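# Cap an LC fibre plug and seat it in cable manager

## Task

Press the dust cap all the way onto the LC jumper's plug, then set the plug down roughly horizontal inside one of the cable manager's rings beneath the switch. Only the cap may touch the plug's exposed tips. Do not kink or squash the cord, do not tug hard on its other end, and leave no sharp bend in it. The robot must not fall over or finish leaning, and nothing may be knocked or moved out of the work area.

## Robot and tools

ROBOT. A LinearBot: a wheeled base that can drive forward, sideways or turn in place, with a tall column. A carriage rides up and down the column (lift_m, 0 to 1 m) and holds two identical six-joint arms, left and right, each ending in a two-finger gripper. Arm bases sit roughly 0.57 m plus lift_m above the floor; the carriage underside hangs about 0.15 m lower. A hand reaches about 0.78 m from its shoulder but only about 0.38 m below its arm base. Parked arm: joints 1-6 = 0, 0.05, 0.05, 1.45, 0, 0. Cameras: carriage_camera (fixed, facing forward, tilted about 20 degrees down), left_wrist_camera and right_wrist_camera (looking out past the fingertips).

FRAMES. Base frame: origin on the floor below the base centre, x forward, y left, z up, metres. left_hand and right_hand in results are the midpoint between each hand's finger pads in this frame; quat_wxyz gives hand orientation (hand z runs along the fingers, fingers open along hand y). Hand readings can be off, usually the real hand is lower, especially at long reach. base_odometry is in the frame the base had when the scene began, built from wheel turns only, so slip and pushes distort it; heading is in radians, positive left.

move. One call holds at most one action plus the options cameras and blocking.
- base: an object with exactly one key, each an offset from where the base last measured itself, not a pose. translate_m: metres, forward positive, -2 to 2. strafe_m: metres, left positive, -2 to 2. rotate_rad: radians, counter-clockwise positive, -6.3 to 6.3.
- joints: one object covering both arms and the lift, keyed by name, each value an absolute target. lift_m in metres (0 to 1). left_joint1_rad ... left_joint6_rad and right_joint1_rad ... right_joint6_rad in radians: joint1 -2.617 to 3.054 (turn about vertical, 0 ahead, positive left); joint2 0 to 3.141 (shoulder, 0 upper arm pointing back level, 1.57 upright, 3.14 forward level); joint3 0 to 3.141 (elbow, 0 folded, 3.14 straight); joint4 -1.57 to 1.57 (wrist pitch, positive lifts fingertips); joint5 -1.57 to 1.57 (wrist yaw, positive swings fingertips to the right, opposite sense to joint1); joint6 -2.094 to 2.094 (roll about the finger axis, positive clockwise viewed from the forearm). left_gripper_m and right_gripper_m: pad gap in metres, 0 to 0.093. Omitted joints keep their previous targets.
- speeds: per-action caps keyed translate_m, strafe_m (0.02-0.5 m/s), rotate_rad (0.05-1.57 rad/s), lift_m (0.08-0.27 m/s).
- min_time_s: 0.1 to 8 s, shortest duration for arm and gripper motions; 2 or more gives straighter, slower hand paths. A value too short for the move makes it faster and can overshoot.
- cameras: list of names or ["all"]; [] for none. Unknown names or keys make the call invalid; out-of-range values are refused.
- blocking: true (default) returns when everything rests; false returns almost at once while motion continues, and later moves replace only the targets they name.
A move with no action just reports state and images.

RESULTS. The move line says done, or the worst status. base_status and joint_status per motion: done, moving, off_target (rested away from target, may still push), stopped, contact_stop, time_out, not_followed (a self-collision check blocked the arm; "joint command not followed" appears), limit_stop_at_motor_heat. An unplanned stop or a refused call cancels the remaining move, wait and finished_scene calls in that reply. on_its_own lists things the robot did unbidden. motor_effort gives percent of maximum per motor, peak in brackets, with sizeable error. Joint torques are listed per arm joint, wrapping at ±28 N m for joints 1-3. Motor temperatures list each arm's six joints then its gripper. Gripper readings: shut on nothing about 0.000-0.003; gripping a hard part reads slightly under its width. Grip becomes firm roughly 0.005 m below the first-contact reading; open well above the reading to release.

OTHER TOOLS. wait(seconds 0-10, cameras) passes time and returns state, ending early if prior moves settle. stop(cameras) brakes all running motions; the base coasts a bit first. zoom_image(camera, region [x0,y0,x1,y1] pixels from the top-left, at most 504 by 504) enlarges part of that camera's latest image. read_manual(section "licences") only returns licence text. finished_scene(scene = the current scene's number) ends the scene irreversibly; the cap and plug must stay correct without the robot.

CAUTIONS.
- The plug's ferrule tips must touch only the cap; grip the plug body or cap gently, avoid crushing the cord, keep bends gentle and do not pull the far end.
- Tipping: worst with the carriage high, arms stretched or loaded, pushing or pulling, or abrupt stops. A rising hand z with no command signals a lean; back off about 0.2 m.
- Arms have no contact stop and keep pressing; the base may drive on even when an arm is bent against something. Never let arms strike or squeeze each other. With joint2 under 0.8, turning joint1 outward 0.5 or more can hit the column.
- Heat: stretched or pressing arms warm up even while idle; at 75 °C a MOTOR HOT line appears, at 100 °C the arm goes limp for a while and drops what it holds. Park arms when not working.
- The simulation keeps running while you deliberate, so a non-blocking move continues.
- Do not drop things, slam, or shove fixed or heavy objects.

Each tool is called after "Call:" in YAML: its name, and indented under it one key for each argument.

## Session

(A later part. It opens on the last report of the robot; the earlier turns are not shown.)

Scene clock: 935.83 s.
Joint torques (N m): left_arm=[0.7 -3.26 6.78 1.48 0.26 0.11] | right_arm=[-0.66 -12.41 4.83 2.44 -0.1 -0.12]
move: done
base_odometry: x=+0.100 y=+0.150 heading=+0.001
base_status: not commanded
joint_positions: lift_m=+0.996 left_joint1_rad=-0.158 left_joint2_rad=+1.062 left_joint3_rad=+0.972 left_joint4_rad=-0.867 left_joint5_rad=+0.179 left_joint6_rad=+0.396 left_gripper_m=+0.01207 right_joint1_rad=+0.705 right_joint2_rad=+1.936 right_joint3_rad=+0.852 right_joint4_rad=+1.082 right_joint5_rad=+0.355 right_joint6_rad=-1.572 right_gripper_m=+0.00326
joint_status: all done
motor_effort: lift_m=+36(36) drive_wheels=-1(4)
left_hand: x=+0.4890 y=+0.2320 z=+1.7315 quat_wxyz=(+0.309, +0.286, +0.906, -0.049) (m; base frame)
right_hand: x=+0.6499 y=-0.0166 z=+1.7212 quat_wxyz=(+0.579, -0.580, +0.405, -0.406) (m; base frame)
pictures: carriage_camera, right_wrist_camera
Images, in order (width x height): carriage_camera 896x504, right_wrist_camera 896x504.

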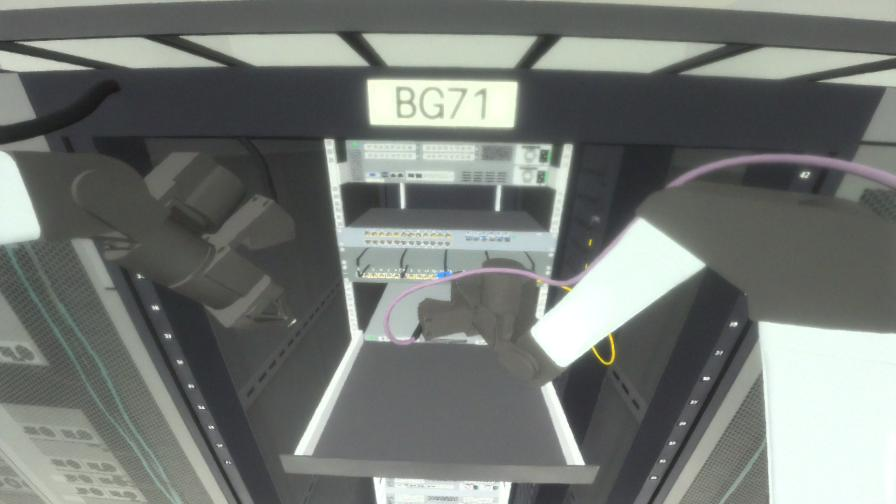

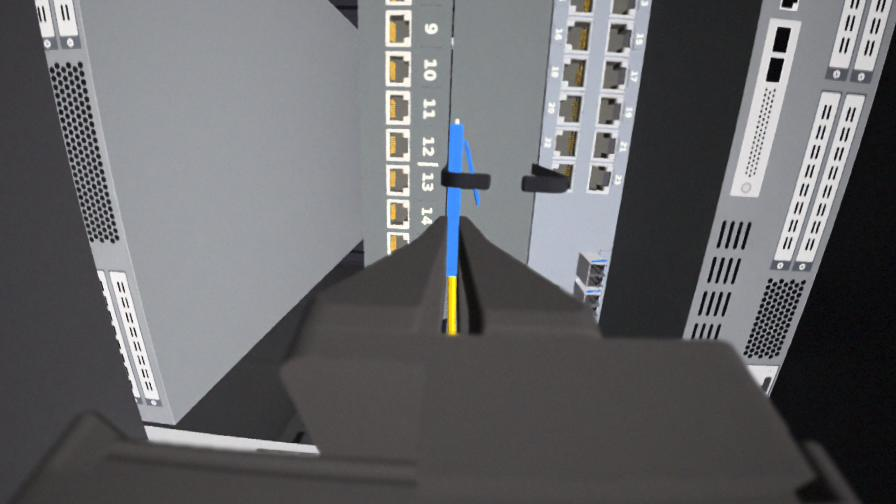

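Call:
move:
  joints: {"right_gripper_m": 0.028}
  min_time_s: 1
  cameras: []

Call:
move:
  joints: {"right_joint1_rad": 0.814, "right_joint2_rad": 1.808, "right_joint3_rad": 0.682, "right_joint4_rad": 1.14, "right_joint5_rad": 0.467, "right_joint6_rad": -1.581}
  min_time_s: 2
  cameras: ["right_wrist_camera"]

Scene clock: 989.23 s.
Joint torques (N m): left_arm=[0.7 -3.25 6.78 1.48 0.26 0.11] | right_arm=[-0.65 -12.41 4.83 2.44 -0.1 -0.12]
Motor temperatures (°C): left_arm=[29 39 49 38 29 33 36] | right_arm=[31 46 43 49 31 30 34]
move: done
base_odometry: x=+0.100 y=+0.150 heading=+0.001
base_status: not commanded
joint_positions: lift_m=+0.996 left_joint1_rad=-0.158 left_joint2_rad=+1.062 left_joint3_rad=+0.972 left_joint4_rad=-0.867 left_joint5_rad=+0.179 left_joint6_rad=+0.396 left_gripper_m=+0.01207 right_joint1_rad=+0.705 right_joint2_rad=+1.936 right_joint3_rad=+0.852 right_joint4_rad=+1.082 right_joint5_rad=+0.355 right_joint6_rad=-1.572 right_gripper_m=+0.02789
joint_status: all done
motor_effort: lift_m=+36(36) drive_wheels=-3(4)
left_hand: x=+0.4890 y=+0.2320 z=+1.7315 quat_wxyz=(+0.309, +0.286, +0.906, -0.049) (m; base frame)
right_hand: x=+0.6499 y=-0.0166 z=+1.7212 quat_wxyz=(+0.579, -0.580, +0.405, -0.406) (m; base frame)
pictures: none
No camera images: "cameras" was empty.

Scene clock: 991.53 s.
Joint torques (N m): left_arm=[0.7 -3.26 6.79 1.47 0.25 0.11] | right_arm=[0.57 -10.92 4.6 2.62 0.08 -0.12]
move: done
base_odometry: x=+0.100 y=+0.150 heading=+0.001
base_status: not commanded
joint_positions: lift_m=+0.996 left_joint1_rad=-0.158 left_joint2_rad=+1.062 left_joint3_rad=+0.972 left_joint4_rad=-0.867 left_joint5_rad=+0.179 left_joint6_rad=+0.396 left_gripper_m=+0.01207 right_joint1_rad=+0.808 right_joint2_rad=+1.832 right_joint3_rad=+0.696 right_joint4_rad=+1.139 right_joint5_rad=+0.457 right_joint6_rad=-1.572 right_gripper_m=+0.02789
joint_status: all done
motor_effort: lift_m=+36(36) drive_wheels=-6(7)
left_hand: x=+0.4890 y=+0.2320 z=+1.7315 quat_wxyz=(+0.309, +0.286, +0.906, -0.049) (m; base frame)
right_hand: x=+0.5996 y=-0.0160 z=+1.7223 quat_wxyz=(+0.580, -0.579, +0.405, -0.405) (m; base frame)
pictures: right_wrist_camera
Images, in order (width x height): right_wrist_camera 896x504.

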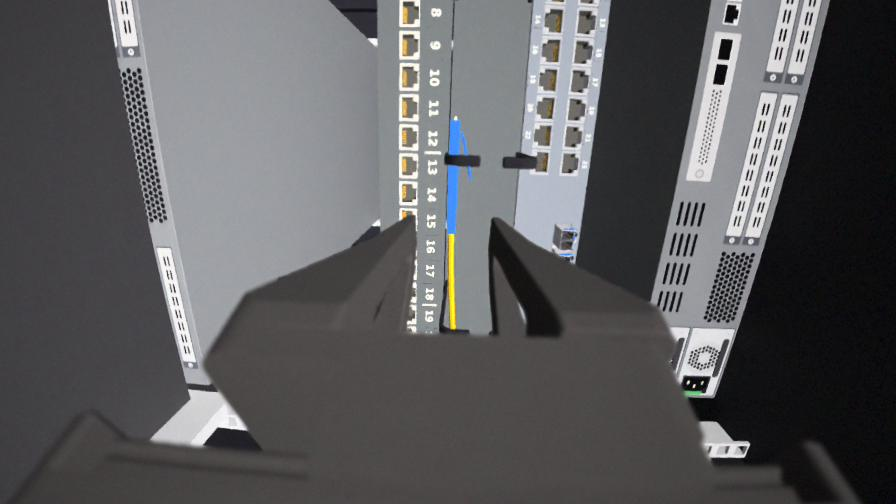

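Call:
move:
  base: {"translate_m": 0.05}
  speeds: {"translate_m": 0.04}
  cameras: ["all"]

Call:
zoom_image:
  camera: "right_wrist_camera"
  region: [360, 80, 540, 320]

Scene clock: 996.37 s.
Joint torques (N m): left_arm=[0.69 -3.1 6.78 1.49 0.25 0.11] | right_arm=[0.16 -10.74 4.62 2.57 0.08 -0.11]
move: done
base_odometry: x=+0.150 y=+0.150 heading=+0.001
base_status: done
joint_positions: lift_m=+0.996 left_joint1_rad=-0.158 left_joint2_rad=+1.060 left_joint3_rad=+0.972 left_joint4_rad=-0.867 left_joint5_rad=+0.179 left_joint6_rad=+0.396 left_gripper_m=+0.01207 right_joint1_rad=+0.811 right_joint2_rad=+1.829 right_joint3_rad=+0.696 right_joint4_rad=+1.143 right_joint5_rad=+0.460 right_joint6_rad=-1.572 right_gripper_m=+0.02789
joint_status: not commanded
motor_effort: lift_m=+36(36) drive_wheels=+3(9)
left_hand: x=+0.4889 y=+0.2320 z=+1.7320 quat_wxyz=(+0.310, +0.286, +0.905, -0.049) (m; base frame)
right_hand: x=+0.5986 y=-0.0152 z=+1.7242 quat_wxyz=(+0.583, -0.577, +0.404, -0.406) (m; base frame)
pictures: carriage_camera, left_wrist_camera, right_wrist_camera
Images, in order (width x height): carriage_camera 896x504, left_wrist_camera 896x504, right_wrist_camera 896x504.

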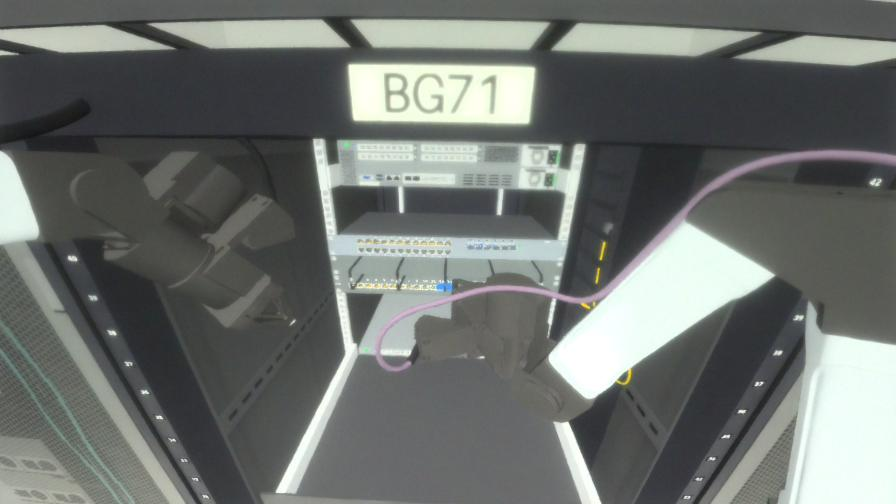

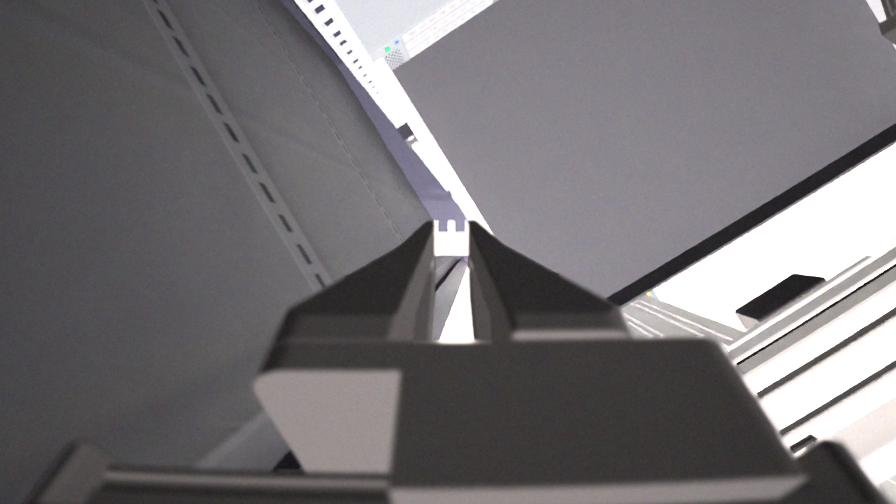

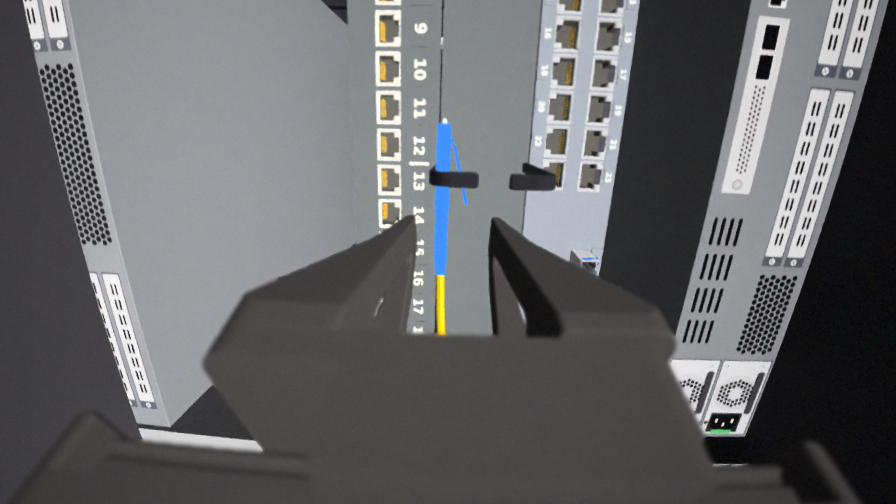

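Scaled by 2.100 from the camera's 896x504 image, which has a finer 1280x720 frame.

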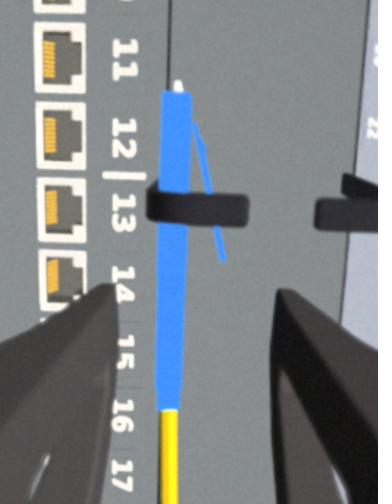

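Call:
move:
  joints: {"lift_m": 0.992}
  speeds: {"lift_m": 0.08}
  cameras: []

Call:
move:
  joints: {"right_gripper_m": 0.008}
  min_time_s: 1.5
  cameras: ["right_wrist_camera"]

Call:
zoom_image:
  camera: "right_wrist_camera"
  region: [390, 100, 510, 260]

Scene clock: 1002.23 s.
Joint torques (N m): left_arm=[0.73 -3.06 6.98 1.51 0.25 0.11] | right_arm=[0.23 -10.37 4.86 2.54 0.08 -0.12]
move: done
base_odometry: x=+0.150 y=+0.150 heading=+0.001
base_status: not commanded
joint_positions: lift_m=+0.992 left_joint1_rad=-0.158 left_joint2_rad=+1.059 left_joint3_rad=+0.970 left_joint4_rad=-0.870 left_joint5_rad=+0.179 left_joint6_rad=+0.396 left_gripper_m=+0.01207 right_joint1_rad=+0.811 right_joint2_rad=+1.826 right_joint3_rad=+0.693 right_joint4_rad=+1.145 right_joint5_rad=+0.460 right_joint6_rad=-1.572 right_gripper_m=+0.02789
joint_status: all done
motor_effort: lift_m=+34(35) drive_wheels=+2(5)
left_hand: x=+0.4880 y=+0.2321 z=+1.7272 quat_wxyz=(+0.308, +0.286, +0.906, -0.049) (m; base frame)
right_hand: x=+0.5981 y=-0.0158 z=+1.7212 quat_wxyz=(+0.584, -0.576, +0.404, -0.406) (m; base frame)
pictures: none
No camera images: "cameras" was empty.

Scene clock: 1004.03 s.
Joint torques (N m): left_arm=[0.69 -3.03 6.93 1.52 0.25 0.11] | right_arm=[0.23 -10.35 4.85 2.54 0.08 -0.12]
move: done
base_odometry: x=+0.150 y=+0.150 heading=+0.001
base_status: not commanded
joint_positions: lift_m=+0.992 left_joint1_rad=-0.158 left_joint2_rad=+1.059 left_joint3_rad=+0.970 left_joint4_rad=-0.870 left_joint5_rad=+0.179 left_joint6_rad=+0.396 left_gripper_m=+0.01207 right_joint1_rad=+0.811 right_joint2_rad=+1.826 right_joint3_rad=+0.693 right_joint4_rad=+1.145 right_joint5_rad=+0.460 right_joint6_rad=-1.572 right_gripper_m=+0.00814
joint_status: all done
motor_effort: lift_m=+34(34) drive_wheels=+3(5)
left_hand: x=+0.4880 y=+0.2321 z=+1.7272 quat_wxyz=(+0.308, +0.286, +0.906, -0.049) (m; base frame)
right_hand: x=+0.5981 y=-0.0158 z=+1.7212 quat_wxyz=(+0.584, -0.576, +0.404, -0.406) (m; base frame)
pictures: right_wrist_camera
Images, in order (width x height): right_wrist_camera 896x504.

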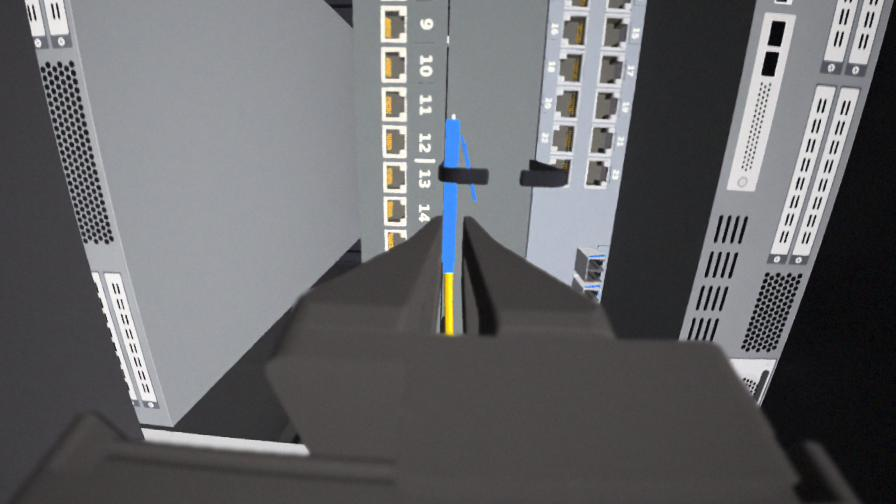

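Scaled by 3.150 from the camera's 896x504 image, which has a finer 1280x720 frame.

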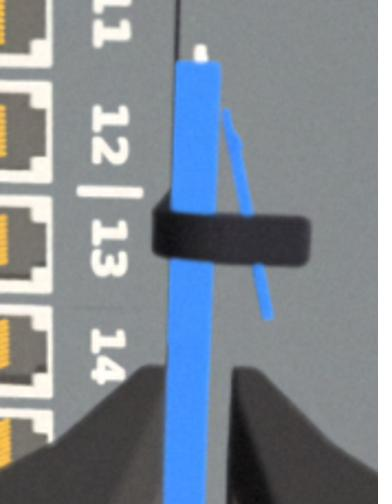

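Close gently on the boot.

Call:
move:
  joints: {"right_gripper_m": 0.003}
  min_time_s: 2
  cameras: ["right_wrist_camera"]

Call:
zoom_image:
  camera: "right_wrist_camera"
  region: [390, 100, 510, 260]

Scene clock: 1009.33 s.
Joint torques (N m): left_arm=[0.73 -3.03 6.97 1.51 0.25 0.11] | right_arm=[0.23 -10.36 4.86 2.54 0.08 -0.11]
move: done
base_odometry: x=+0.150 y=+0.150 heading=+0.001
base_status: not commanded
joint_positions: lift_m=+0.992 left_joint1_rad=-0.158 left_joint2_rad=+1.059 left_joint3_rad=+0.970 left_joint4_rad=-0.870 left_joint5_rad=+0.179 left_joint6_rad=+0.396 left_gripper_m=+0.01207 right_joint1_rad=+0.811 right_joint2_rad=+1.826 right_joint3_rad=+0.693 right_joint4_rad=+1.145 right_joint5_rad=+0.460 right_joint6_rad=-1.572 right_gripper_m=+0.00341
joint_status: all done
motor_effort: lift_m=+34(34) drive_wheels=+3(6)
left_hand: x=+0.4880 y=+0.2321 z=+1.7272 quat_wxyz=(+0.308, +0.286, +0.906, -0.049) (m; base frame)
right_hand: x=+0.5981 y=-0.0158 z=+1.7212 quat_wxyz=(+0.584, -0.576, +0.404, -0.406) (m; base frame)
pictures: right_wrist_camera
Images, in order (width x height): right_wrist_camera 896x504.

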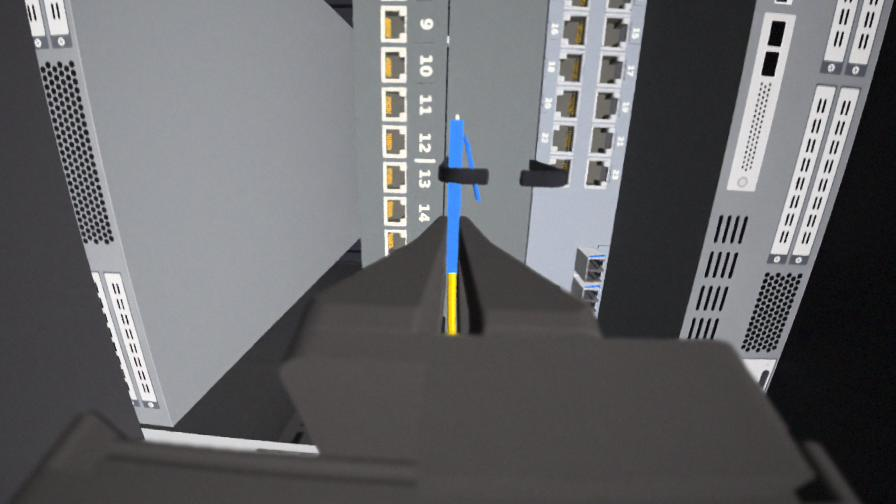

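Scaled by 3.150 from the camera's 896x504 image, which has a finer 1280x720 frame.

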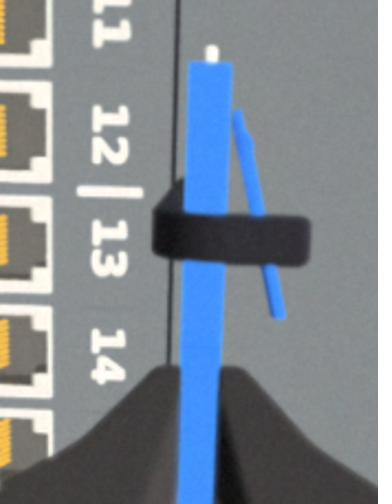

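Call:
move:
  joints: {"right_gripper_m": 0.03}
  min_time_s: 1
  cameras: []

Call:
move:
  joints: {"right_joint1_rad": 0.946, "right_joint2_rad": 1.7, "right_joint3_rad": 0.553, "right_joint4_rad": 1.155, "right_joint5_rad": 0.6, "right_joint6_rad": -1.581}
  min_time_s: 2
  cameras: []

Call:
move:
  joints: {"lift_m": 0.956, "right_joint1_rad": 0.946, "right_joint2_rad": 1.566, "right_joint3_rad": 0.663, "right_joint4_rad": 0.935, "right_joint5_rad": 0.6, "right_joint6_rad": -1.581}
  min_time_s: 1.5
  speeds: {"lift_m": 0.08}
  cameras: ["all"]

Scene clock: 1316.20 s.
Joint torques (N m): left_arm=[0.7 -3.04 6.97 1.5 0.25 0.11] | right_arm=[0.23 -10.35 4.85 2.54 0.08 -0.11]
move: done
base_odometry: x=+0.150 y=+0.150 heading=+0.001
base_status: not commanded
joint_positions: lift_m=+0.992 left_joint1_rad=-0.158 left_joint2_rad=+1.059 left_joint3_rad=+0.970 left_joint4_rad=-0.870 left_joint5_rad=+0.179 left_joint6_rad=+0.396 left_gripper_m=+0.01207 right_joint1_rad=+0.811 right_joint2_rad=+1.826 right_joint3_rad=+0.693 right_joint4_rad=+1.145 right_joint5_rad=+0.460 right_joint6_rad=-1.572 right_gripper_m=+0.02988
joint_status: all done
motor_effort: lift_m=+34(34) drive_wheels=+0(4)
left_hand: x=+0.4880 y=+0.2321 z=+1.7272 quat_wxyz=(+0.308, +0.286, +0.906, -0.049) (m; base frame)
right_hand: x=+0.5981 y=-0.0158 z=+1.7212 quat_wxyz=(+0.584, -0.576, +0.404, -0.406) (m; base frame)
pictures: none
No camera images: "cameras" was empty.

Scene clock: 1318.50 s.
Joint torques (N m): left_arm=[0.68 -3.04 6.95 1.51 0.25 0.11] | right_arm=[0.57 -9.43 4.48 2.57 0.11 -0.11]
move: done
base_odometry: x=+0.150 y=+0.150 heading=+0.001
base_status: not commanded
joint_positions: lift_m=+0.992 left_joint1_rad=-0.158 left_joint2_rad=+1.059 left_joint3_rad=+0.970 left_joint4_rad=-0.870 left_joint5_rad=+0.179 left_joint6_rad=+0.396 left_gripper_m=+0.01207 right_joint1_rad=+0.940 right_joint2_rad=+1.721 right_joint3_rad=+0.566 right_joint4_rad=+1.154 right_joint5_rad=+0.590 right_joint6_rad=-1.572 right_gripper_m=+0.02988
joint_status: all done
motor_effort: lift_m=+34(34) drive_wheels=+3(5)
left_hand: x=+0.4880 y=+0.2321 z=+1.7272 quat_wxyz=(+0.308, +0.286, +0.906, -0.049) (m; base frame)
right_hand: x=+0.5483 y=-0.0152 z=+1.7205 quat_wxyz=(+0.579, -0.580, +0.405, -0.406) (m; base frame)
pictures: none
No camera images: "cameras" was empty.

Scene clock: 1320.30 s.
Joint torques (N m): left_arm=[0.7 -3.03 6.97 1.51 0.25 0.11] | right_arm=[0.58 -8.88 8.62 2.34 0.09 -0.11]
move: done
base_odometry: x=+0.150 y=+0.150 heading=+0.001
base_status: not commanded
joint_positions: lift_m=+0.956 left_joint1_rad=-0.158 left_joint2_rad=+1.059 left_joint3_rad=+0.970 left_joint4_rad=-0.870 left_joint5_rad=+0.180 left_joint6_rad=+0.396 left_gripper_m=+0.01207 right_joint1_rad=+0.940 right_joint2_rad=+1.585 right_joint3_rad=+0.640 right_joint4_rad=+0.954 right_joint5_rad=+0.592 right_joint6_rad=-1.572 right_gripper_m=+0.02988
joint_status: all done
motor_effort: lift_m=+35(36) drive_wheels=+2(4)
left_hand: x=+0.4879 y=+0.2321 z=+1.6911 quat_wxyz=(+0.308, +0.286, +0.906, -0.049) (m; base frame)
right_hand: x=+0.5498 y=-0.0134 z=+1.7258 quat_wxyz=(+0.582, -0.576, +0.405, -0.406) (m; base frame)
pictures: carriage_camera, left_wrist_camera, right_wrist_camera
Images, in order (width x height): carriage_camera 896x504, left_wrist_camera 896x504, right_wrist_camera 896x504.

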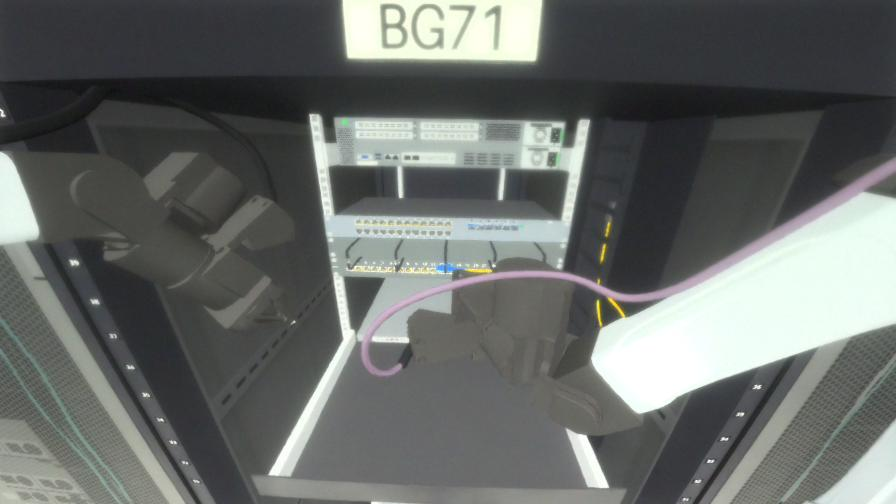

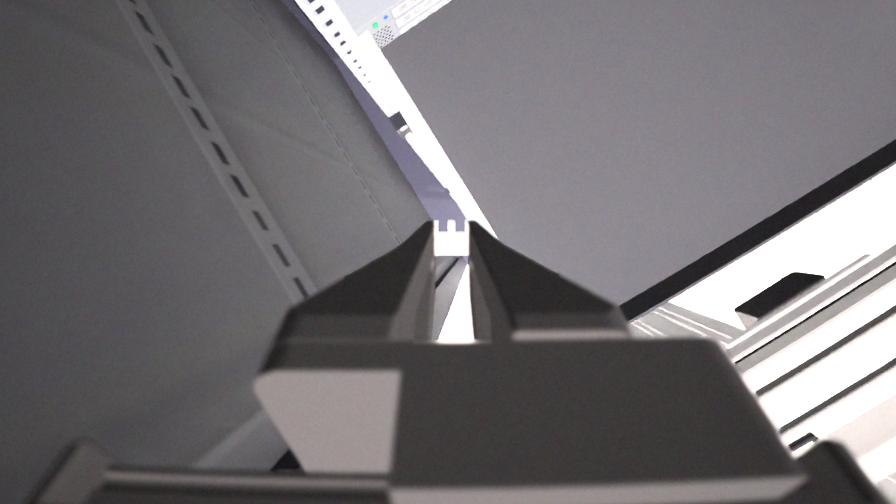

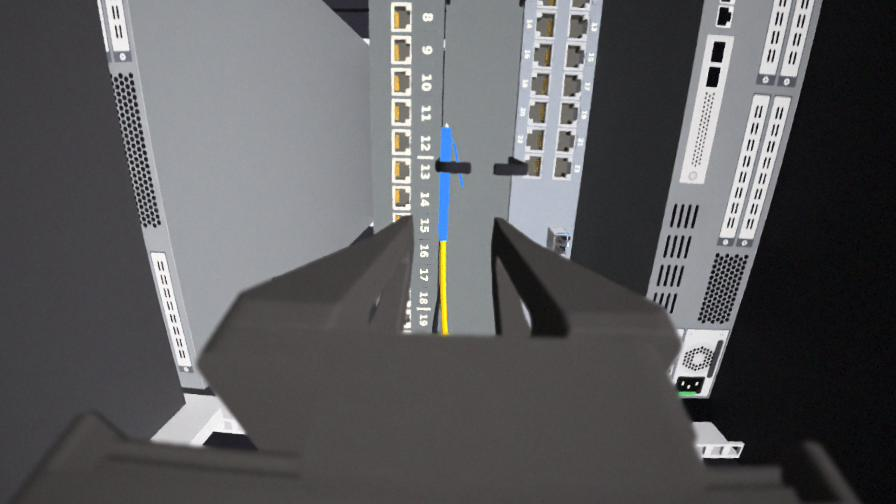

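Call:
move:
  joints: {"right_joint1_rad": 0.873, "right_joint2_rad": 1.657, "right_joint3_rad": 0.717, "right_joint4_rad": 0.952, "right_joint5_rad": 0.523, "right_joint6_rad": -1.581}
  min_time_s: 2.5
  cameras: ["right_wrist_camera"]

Scene clock: 1347.93 s.
Joint torques (N m): left_arm=[0.7 -3.02 6.97 1.51 0.25 0.11] | right_arm=[-0.66 -6.22 8.68 2.58 -0.09 -0.11]
move: done
base_odometry: x=+0.150 y=+0.150 heading=+0.001
base_status: not commanded
joint_positions: lift_m=+0.956 left_joint1_rad=-0.158 left_joint2_rad=+1.059 left_joint3_rad=+0.970 left_joint4_rad=-0.870 left_joint5_rad=+0.180 left_joint6_rad=+0.396 left_gripper_m=+0.01207 right_joint1_rad=+0.879 right_joint2_rad=+1.642 right_joint3_rad=+0.693 right_joint4_rad=+0.952 right_joint5_rad=+0.533 right_joint6_rad=-1.572 right_gripper_m=+0.02988
joint_status: all done
motor_effort: lift_m=+35(35) drive_wheels=-1(6)
left_hand: x=+0.4879 y=+0.2321 z=+1.6911 quat_wxyz=(+0.308, +0.286, +0.906, -0.049) (m; base frame)
right_hand: x=+0.5730 y=-0.0135 z=+1.7236 quat_wxyz=(+0.580, -0.578, +0.406, -0.407) (m; base frame)
pictures: right_wrist_camera
Images, in order (width x height): right_wrist_camera 896x504.

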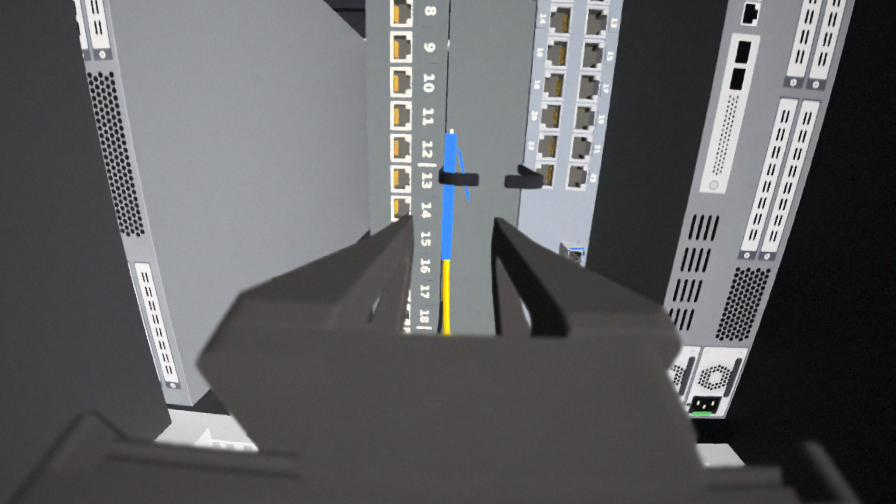

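Call:
move:
  joints: {"right_joint1_rad": 0.806, "right_joint2_rad": 1.713, "right_joint3_rad": 0.77, "right_joint4_rad": 0.949, "right_joint5_rad": 0.455, "right_joint6_rad": -1.581}
  min_time_s: 2.5
  cameras: ["right_wrist_camera"]

Call:
zoom_image:
  camera: "right_wrist_camera"
  region: [380, 100, 540, 280]

Scene clock: 1355.10 s.
Joint torques (N m): left_arm=[0.7 -3.03 6.94 1.51 0.25 0.11] | right_arm=[-0.66 -6.68 8.68 2.56 -0.1 -0.11]
Motor temperatures (°C): left_arm=[29 37 48 39 29 33 36] | right_arm=[31 47 45 54 31 30 35]
move: done
base_odometry: x=+0.150 y=+0.150 heading=+0.001
base_status: not commanded
joint_positions: lift_m=+0.956 left_joint1_rad=-0.158 left_joint2_rad=+1.059 left_joint3_rad=+0.970 left_joint4_rad=-0.870 left_joint5_rad=+0.180 left_joint6_rad=+0.396 left_gripper_m=+0.01207 right_joint1_rad=+0.812 right_joint2_rad=+1.697 right_joint3_rad=+0.747 right_joint4_rad=+0.952 right_joint5_rad=+0.465 right_joint6_rad=-1.572 right_gripper_m=+0.02988
joint_status: all done
motor_effort: lift_m=+35(35) drive_wheels=+3(5)
left_hand: x=+0.4879 y=+0.2321 z=+1.6911 quat_wxyz=(+0.308, +0.286, +0.906, -0.049) (m; base frame)
right_hand: x=+0.5981 y=-0.0167 z=+1.7217 quat_wxyz=(+0.579, -0.578, +0.406, -0.407) (m; base frame)
pictures: right_wrist_camera
Images, in order (width x height): right_wrist_camera 896x504.

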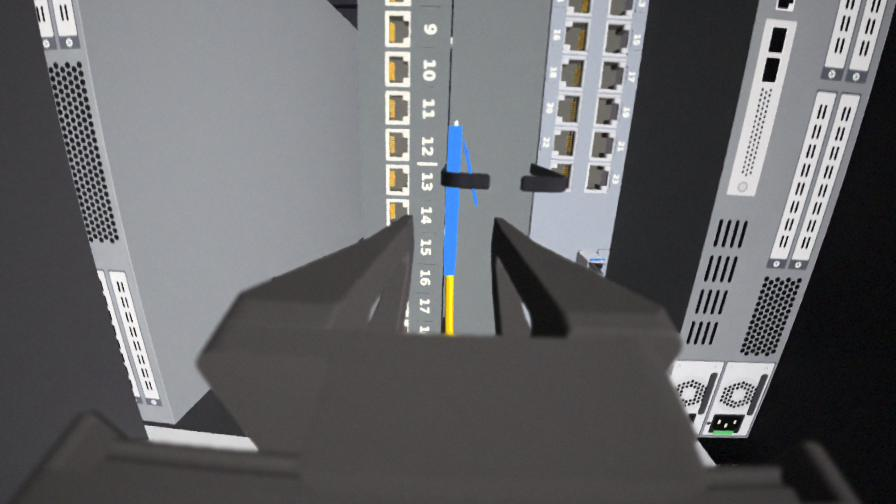

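Scaled by 2.800 from the camera's 896x504 image, which has a finer 1280x720 frame.

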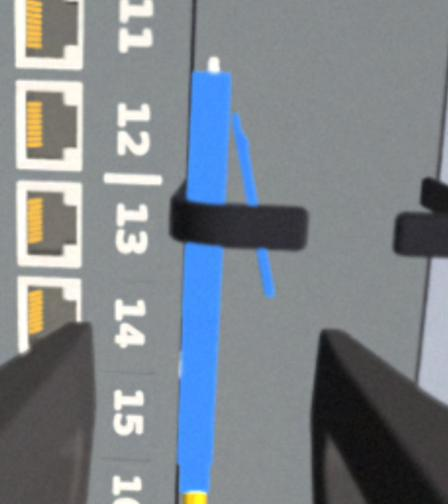

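Call:
move:
  joints: {"right_gripper_m": 0.008}
  min_time_s: 1.5

Call:
move:
  joints: {"right_gripper_m": 0.003}
  min_time_s: 1.0
  cameras: ["right_wrist_camera"]

Call:
zoom_image:
  camera: "right_wrist_camera"
  region: [380, 100, 540, 280]

Scene clock: 1363.07 s.
Joint torques (N m): left_arm=[0.72 -3.06 6.98 1.51 0.25 0.11] | right_arm=[-0.66 -6.68 8.69 2.56 -0.1 -0.11]
move: done
base_odometry: x=+0.150 y=+0.150 heading=+0.001
base_status: not commanded
joint_positions: lift_m=+0.956 left_joint1_rad=-0.158 left_joint2_rad=+1.059 left_joint3_rad=+0.970 left_joint4_rad=-0.870 left_joint5_rad=+0.180 left_joint6_rad=+0.396 left_gripper_m=+0.01207 right_joint1_rad=+0.812 right_joint2_rad=+1.697 right_joint3_rad=+0.747 right_joint4_rad=+0.952 right_joint5_rad=+0.465 right_joint6_rad=-1.572 right_gripper_m=+0.00814
joint_status: all done
motor_effort: lift_m=+35(35) drive_wheels=+3(4)
left_hand: x=+0.4879 y=+0.2321 z=+1.6911 quat_wxyz=(+0.308, +0.286, +0.906, -0.049) (m; base frame)
right_hand: x=+0.5981 y=-0.0167 z=+1.7217 quat_wxyz=(+0.579, -0.578, +0.406, -0.407) (m; base frame)
pictures: none

Scene clock: 1364.37 s.
Joint torques (N m): left_arm=[0.68 -3.03 6.97 1.51 0.25 0.11] | right_arm=[-0.66 -6.67 8.68 2.56 -0.1 -0.11]
move: done
base_odometry: x=+0.150 y=+0.150 heading=+0.001
base_status: not commanded
joint_positions: lift_m=+0.956 left_joint1_rad=-0.158 left_joint2_rad=+1.059 left_joint3_rad=+0.970 left_joint4_rad=-0.870 left_joint5_rad=+0.180 left_joint6_rad=+0.396 left_gripper_m=+0.01207 right_joint1_rad=+0.812 right_joint2_rad=+1.697 right_joint3_rad=+0.747 right_joint4_rad=+0.952 right_joint5_rad=+0.465 right_joint6_rad=-1.572 right_gripper_m=+0.00313
joint_status: all done
motor_effort: lift_m=+35(35) drive_wheels=-2(5)
left_hand: x=+0.4879 y=+0.2321 z=+1.6911 quat_wxyz=(+0.308, +0.286, +0.906, -0.049) (m; base frame)
right_hand: x=+0.5981 y=-0.0167 z=+1.7217 quat_wxyz=(+0.579, -0.578, +0.406, -0.407) (m; base frame)
pictures: right_wrist_camera
Images, in order (width x height): right_wrist_camera 896x504.

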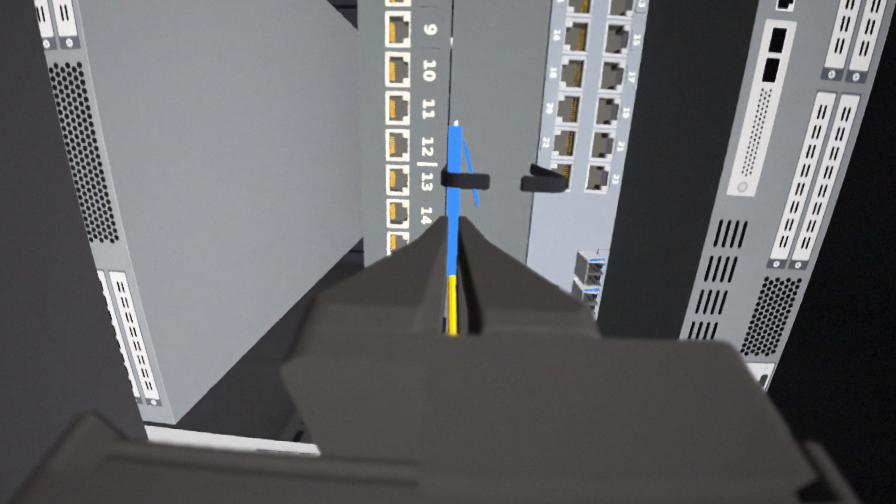

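Scaled by 2.800 from the camera's 896x504 image, which has a finer 1280x720 frame.

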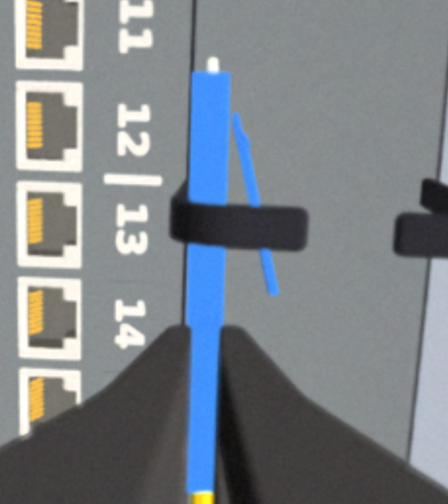

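Call:
move:
  joints: {"left_joint1_rad": -0.30, "left_joint2_rad": 1.38, "left_joint3_rad": 1.27, "left_joint4_rad": -1.02, "left_joint5_rad": 0.285, "left_joint6_rad": 0.67}
  min_time_s: 2.5

Call:
move:
  joints: {"left_joint1_rad": -0.432, "left_joint2_rad": 1.696, "left_joint3_rad": 1.553, "left_joint4_rad": -1.164, "left_joint5_rad": 0.38, "left_joint6_rad": 0.932}
  min_time_s: 2.5
  cameras: ["all"]

Scene clock: 1398.87 s.
Joint torques (N m): left_arm=[-0.61 -3.69 10.93 1.02 0.35 0.11] | right_arm=[-0.66 -6.68 8.7 2.56 -0.09 -0.11]
Motor temperatures (°C): left_arm=[29 37 48 39 29 33 36] | right_arm=[31 45 48 55 31 30 35]
move: done
base_odometry: x=+0.150 y=+0.150 heading=+0.001
base_status: not commanded
joint_positions: lift_m=+0.956 left_joint1_rad=-0.292 left_joint2_rad=+1.369 left_joint3_rad=+1.232 left_joint4_rad=-1.010 left_joint5_rad=+0.271 left_joint6_rad=+0.658 left_gripper_m=+0.01207 right_joint1_rad=+0.812 right_joint2_rad=+1.697 right_joint3_rad=+0.747 right_joint4_rad=+0.952 right_joint5_rad=+0.464 right_joint6_rad=-1.572 right_gripper_m=+0.00314
joint_status: all done
motor_effort: lift_m=+35(35) drive_wheels=+0(5)
left_hand: x=+0.5057 y=+0.1710 z=+1.6879 quat_wxyz=(+0.229, +0.468, +0.848, -0.092) (m; base frame)
right_hand: x=+0.5980 y=-0.0166 z=+1.7217 quat_wxyz=(+0.580, -0.578, +0.405, -0.407) (m; base frame)
pictures: none

Scene clock: 1401.67 s.
Joint torques (N m): left_arm=[-0.58 -5.9 10.52 0.65 0.42 0.12] | right_arm=[-0.66 -6.68 8.69 2.56 -0.1 -0.11]
Motor temperatures (°C): left_arm=[29 37 49 39 29 33 36] | right_arm=[31 45 48 55 31 30 35]
move: done
base_odometry: x=+0.150 y=+0.150 heading=+0.001
base_status: not commanded
joint_positions: lift_m=+0.956 left_joint1_rad=-0.424 left_joint2_rad=+1.682 left_joint3_rad=+1.517 left_joint4_rad=-1.154 left_joint5_rad=+0.366 left_joint6_rad=+0.920 left_gripper_m=+0.01207 right_joint1_rad=+0.812 right_joint2_rad=+1.697 right_joint3_rad=+0.747 right_joint4_rad=+0.952 right_joint5_rad=+0.464 right_joint6_rad=-1.572 right_gripper_m=+0.00314
joint_status: all done
motor_effort: lift_m=+35(35) drive_wheels=+3(5)
left_hand: x=+0.5175 y=+0.1022 z=+1.6757 quat_wxyz=(+0.164, +0.625, +0.749, -0.145) (m; base frame)
right_hand: x=+0.5980 y=-0.0165 z=+1.7217 quat_wxyz=(+0.580, -0.578, +0.405, -0.406) (m; base frame)
pictures: carriage_camera, left_wrist_camera, right_wrist_camera
Images, in order (width x height): carriage_camera 896x504, left_wrist_camera 896x504, right_wrist_camera 896x504.

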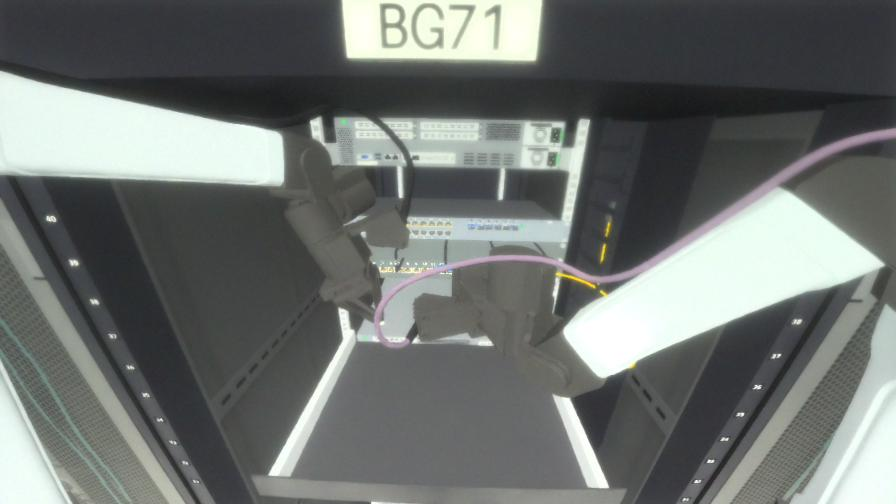

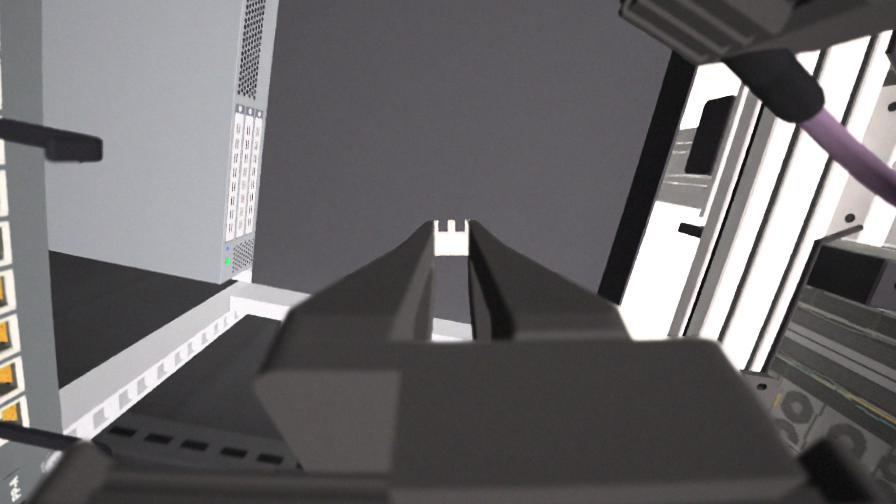

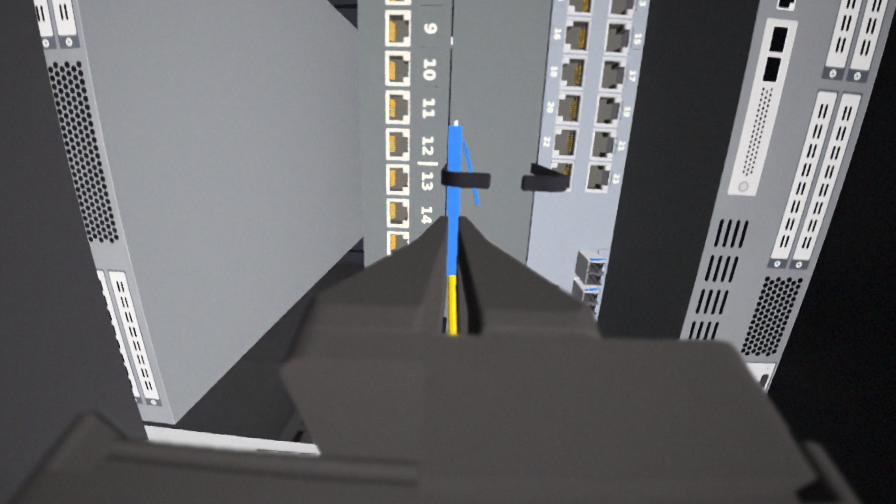

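Call:
zoom_image:
  camera: "carriage_camera"
  region: [200, 40, 660, 290]

Scaled by 1.096 from the camera's 896x504 image, which has a finer 1280x720 frame.

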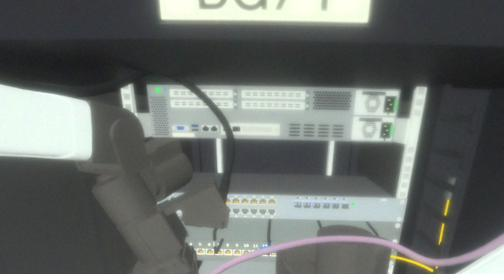

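Call:
zoom_image:
  camera: "carriage_camera"
  region: [480, 60, 680, 170]

Call:
zoom_image:
  camera: "carriage_camera"
  region: [200, 60, 400, 170]

Scaled by 2.520 from the camera's 896x504 image, which has a finer 1280x720 frame.

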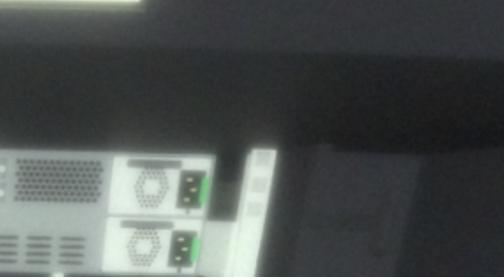

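Scaled by 2.520 from the camera's 896x504 image, which has a finer 1280x720 frame.

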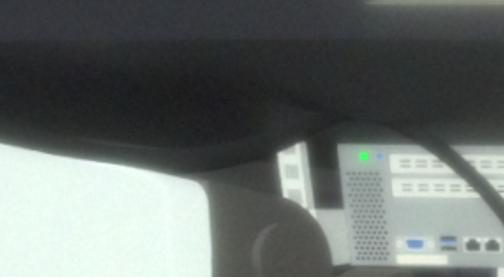

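Call:
move:
  joints: {"right_gripper_m": 0.030}
  min_time_s: 1.5

Call:
move:
  joints: {"right_joint1_rad": 0.873, "right_joint2_rad": 1.625, "right_joint3_rad": 0.68, "right_joint4_rad": 0.952, "right_joint5_rad": 0.53}
  min_time_s: 2
  cameras: ["right_wrist_camera"]

Scene clock: 1449.30 s.
Joint torques (N m): left_arm=[-0.59 -5.85 10.52 0.65 0.42 0.12] | right_arm=[-0.68 -6.72 8.7 2.56 -0.09 -0.11]
Motor temperatures (°C): left_arm=[29 39 57 37 29 33 36] | right_arm=[31 44 49 55 31 30 35]
move: done
base_odometry: x=+0.150 y=+0.150 heading=+0.001
base_status: not commanded
joint_positions: lift_m=+0.956 left_joint1_rad=-0.424 left_joint2_rad=+1.682 left_joint3_rad=+1.517 left_joint4_rad=-1.155 left_joint5_rad=+0.366 left_joint6_rad=+0.921 left_gripper_m=+0.01207 right_joint1_rad=+0.812 right_joint2_rad=+1.697 right_joint3_rad=+0.747 right_joint4_rad=+0.952 right_joint5_rad=+0.464 right_joint6_rad=-1.572 right_gripper_m=+0.02988
joint_status: all done
motor_effort: lift_m=+35(35) drive_wheels=+2(4)
left_hand: x=+0.5173 y=+0.1022 z=+1.6757 quat_wxyz=(+0.164, +0.625, +0.749, -0.145) (m; base frame)
right_hand: x=+0.5980 y=-0.0165 z=+1.7217 quat_wxyz=(+0.580, -0.578, +0.405, -0.406) (m; base frame)
pictures: none

Scene clock: 1451.60 s.
Joint torques (N m): left_arm=[-0.58 -5.9 10.52 0.66 0.42 0.12] | right_arm=[0.57 -9.7 5.34 2.58 0.09 -0.11]
Motor temperatures (°C): left_arm=[29 39 57 37 29 33 36] | right_arm=[31 44 49 55 31 30 35]
move: done
base_odometry: x=+0.150 y=+0.150 heading=+0.001
base_status: not commanded
joint_positions: lift_m=+0.956 left_joint1_rad=-0.424 left_joint2_rad=+1.682 left_joint3_rad=+1.517 left_joint4_rad=-1.155 left_joint5_rad=+0.367 left_joint6_rad=+0.921 left_gripper_m=+0.01207 right_joint1_rad=+0.867 right_joint2_rad=+1.647 right_joint3_rad=+0.694 right_joint4_rad=+0.952 right_joint5_rad=+0.520 right_joint6_rad=-1.572 right_gripper_m=+0.02988
joint_status: all done
motor_effort: lift_m=+35(35) drive_wheels=-2(6)
left_hand: x=+0.5173 y=+0.1022 z=+1.6757 quat_wxyz=(+0.164, +0.625, +0.749, -0.145) (m; base frame)
right_hand: x=+0.5762 y=-0.0153 z=+1.7219 quat_wxyz=(+0.578, -0.579, +0.406, -0.407) (m; base frame)
pictures: right_wrist_camera
Images, in order (width x height): right_wrist_camera 896x504.

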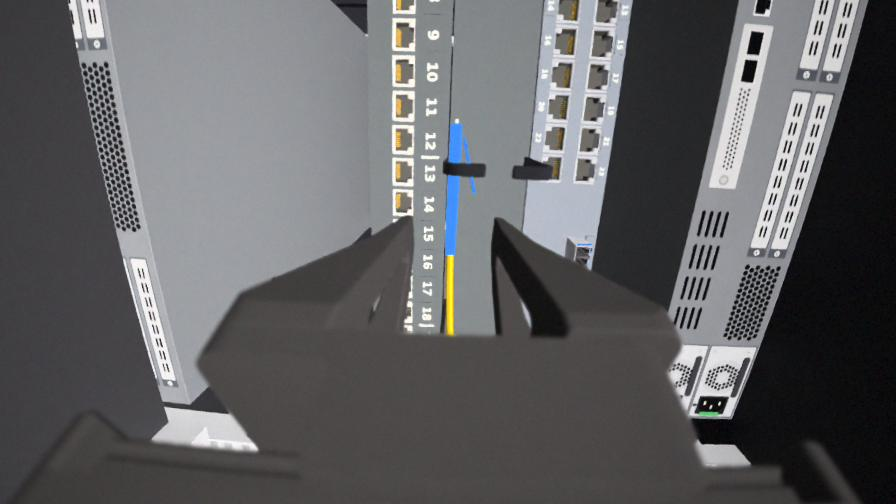

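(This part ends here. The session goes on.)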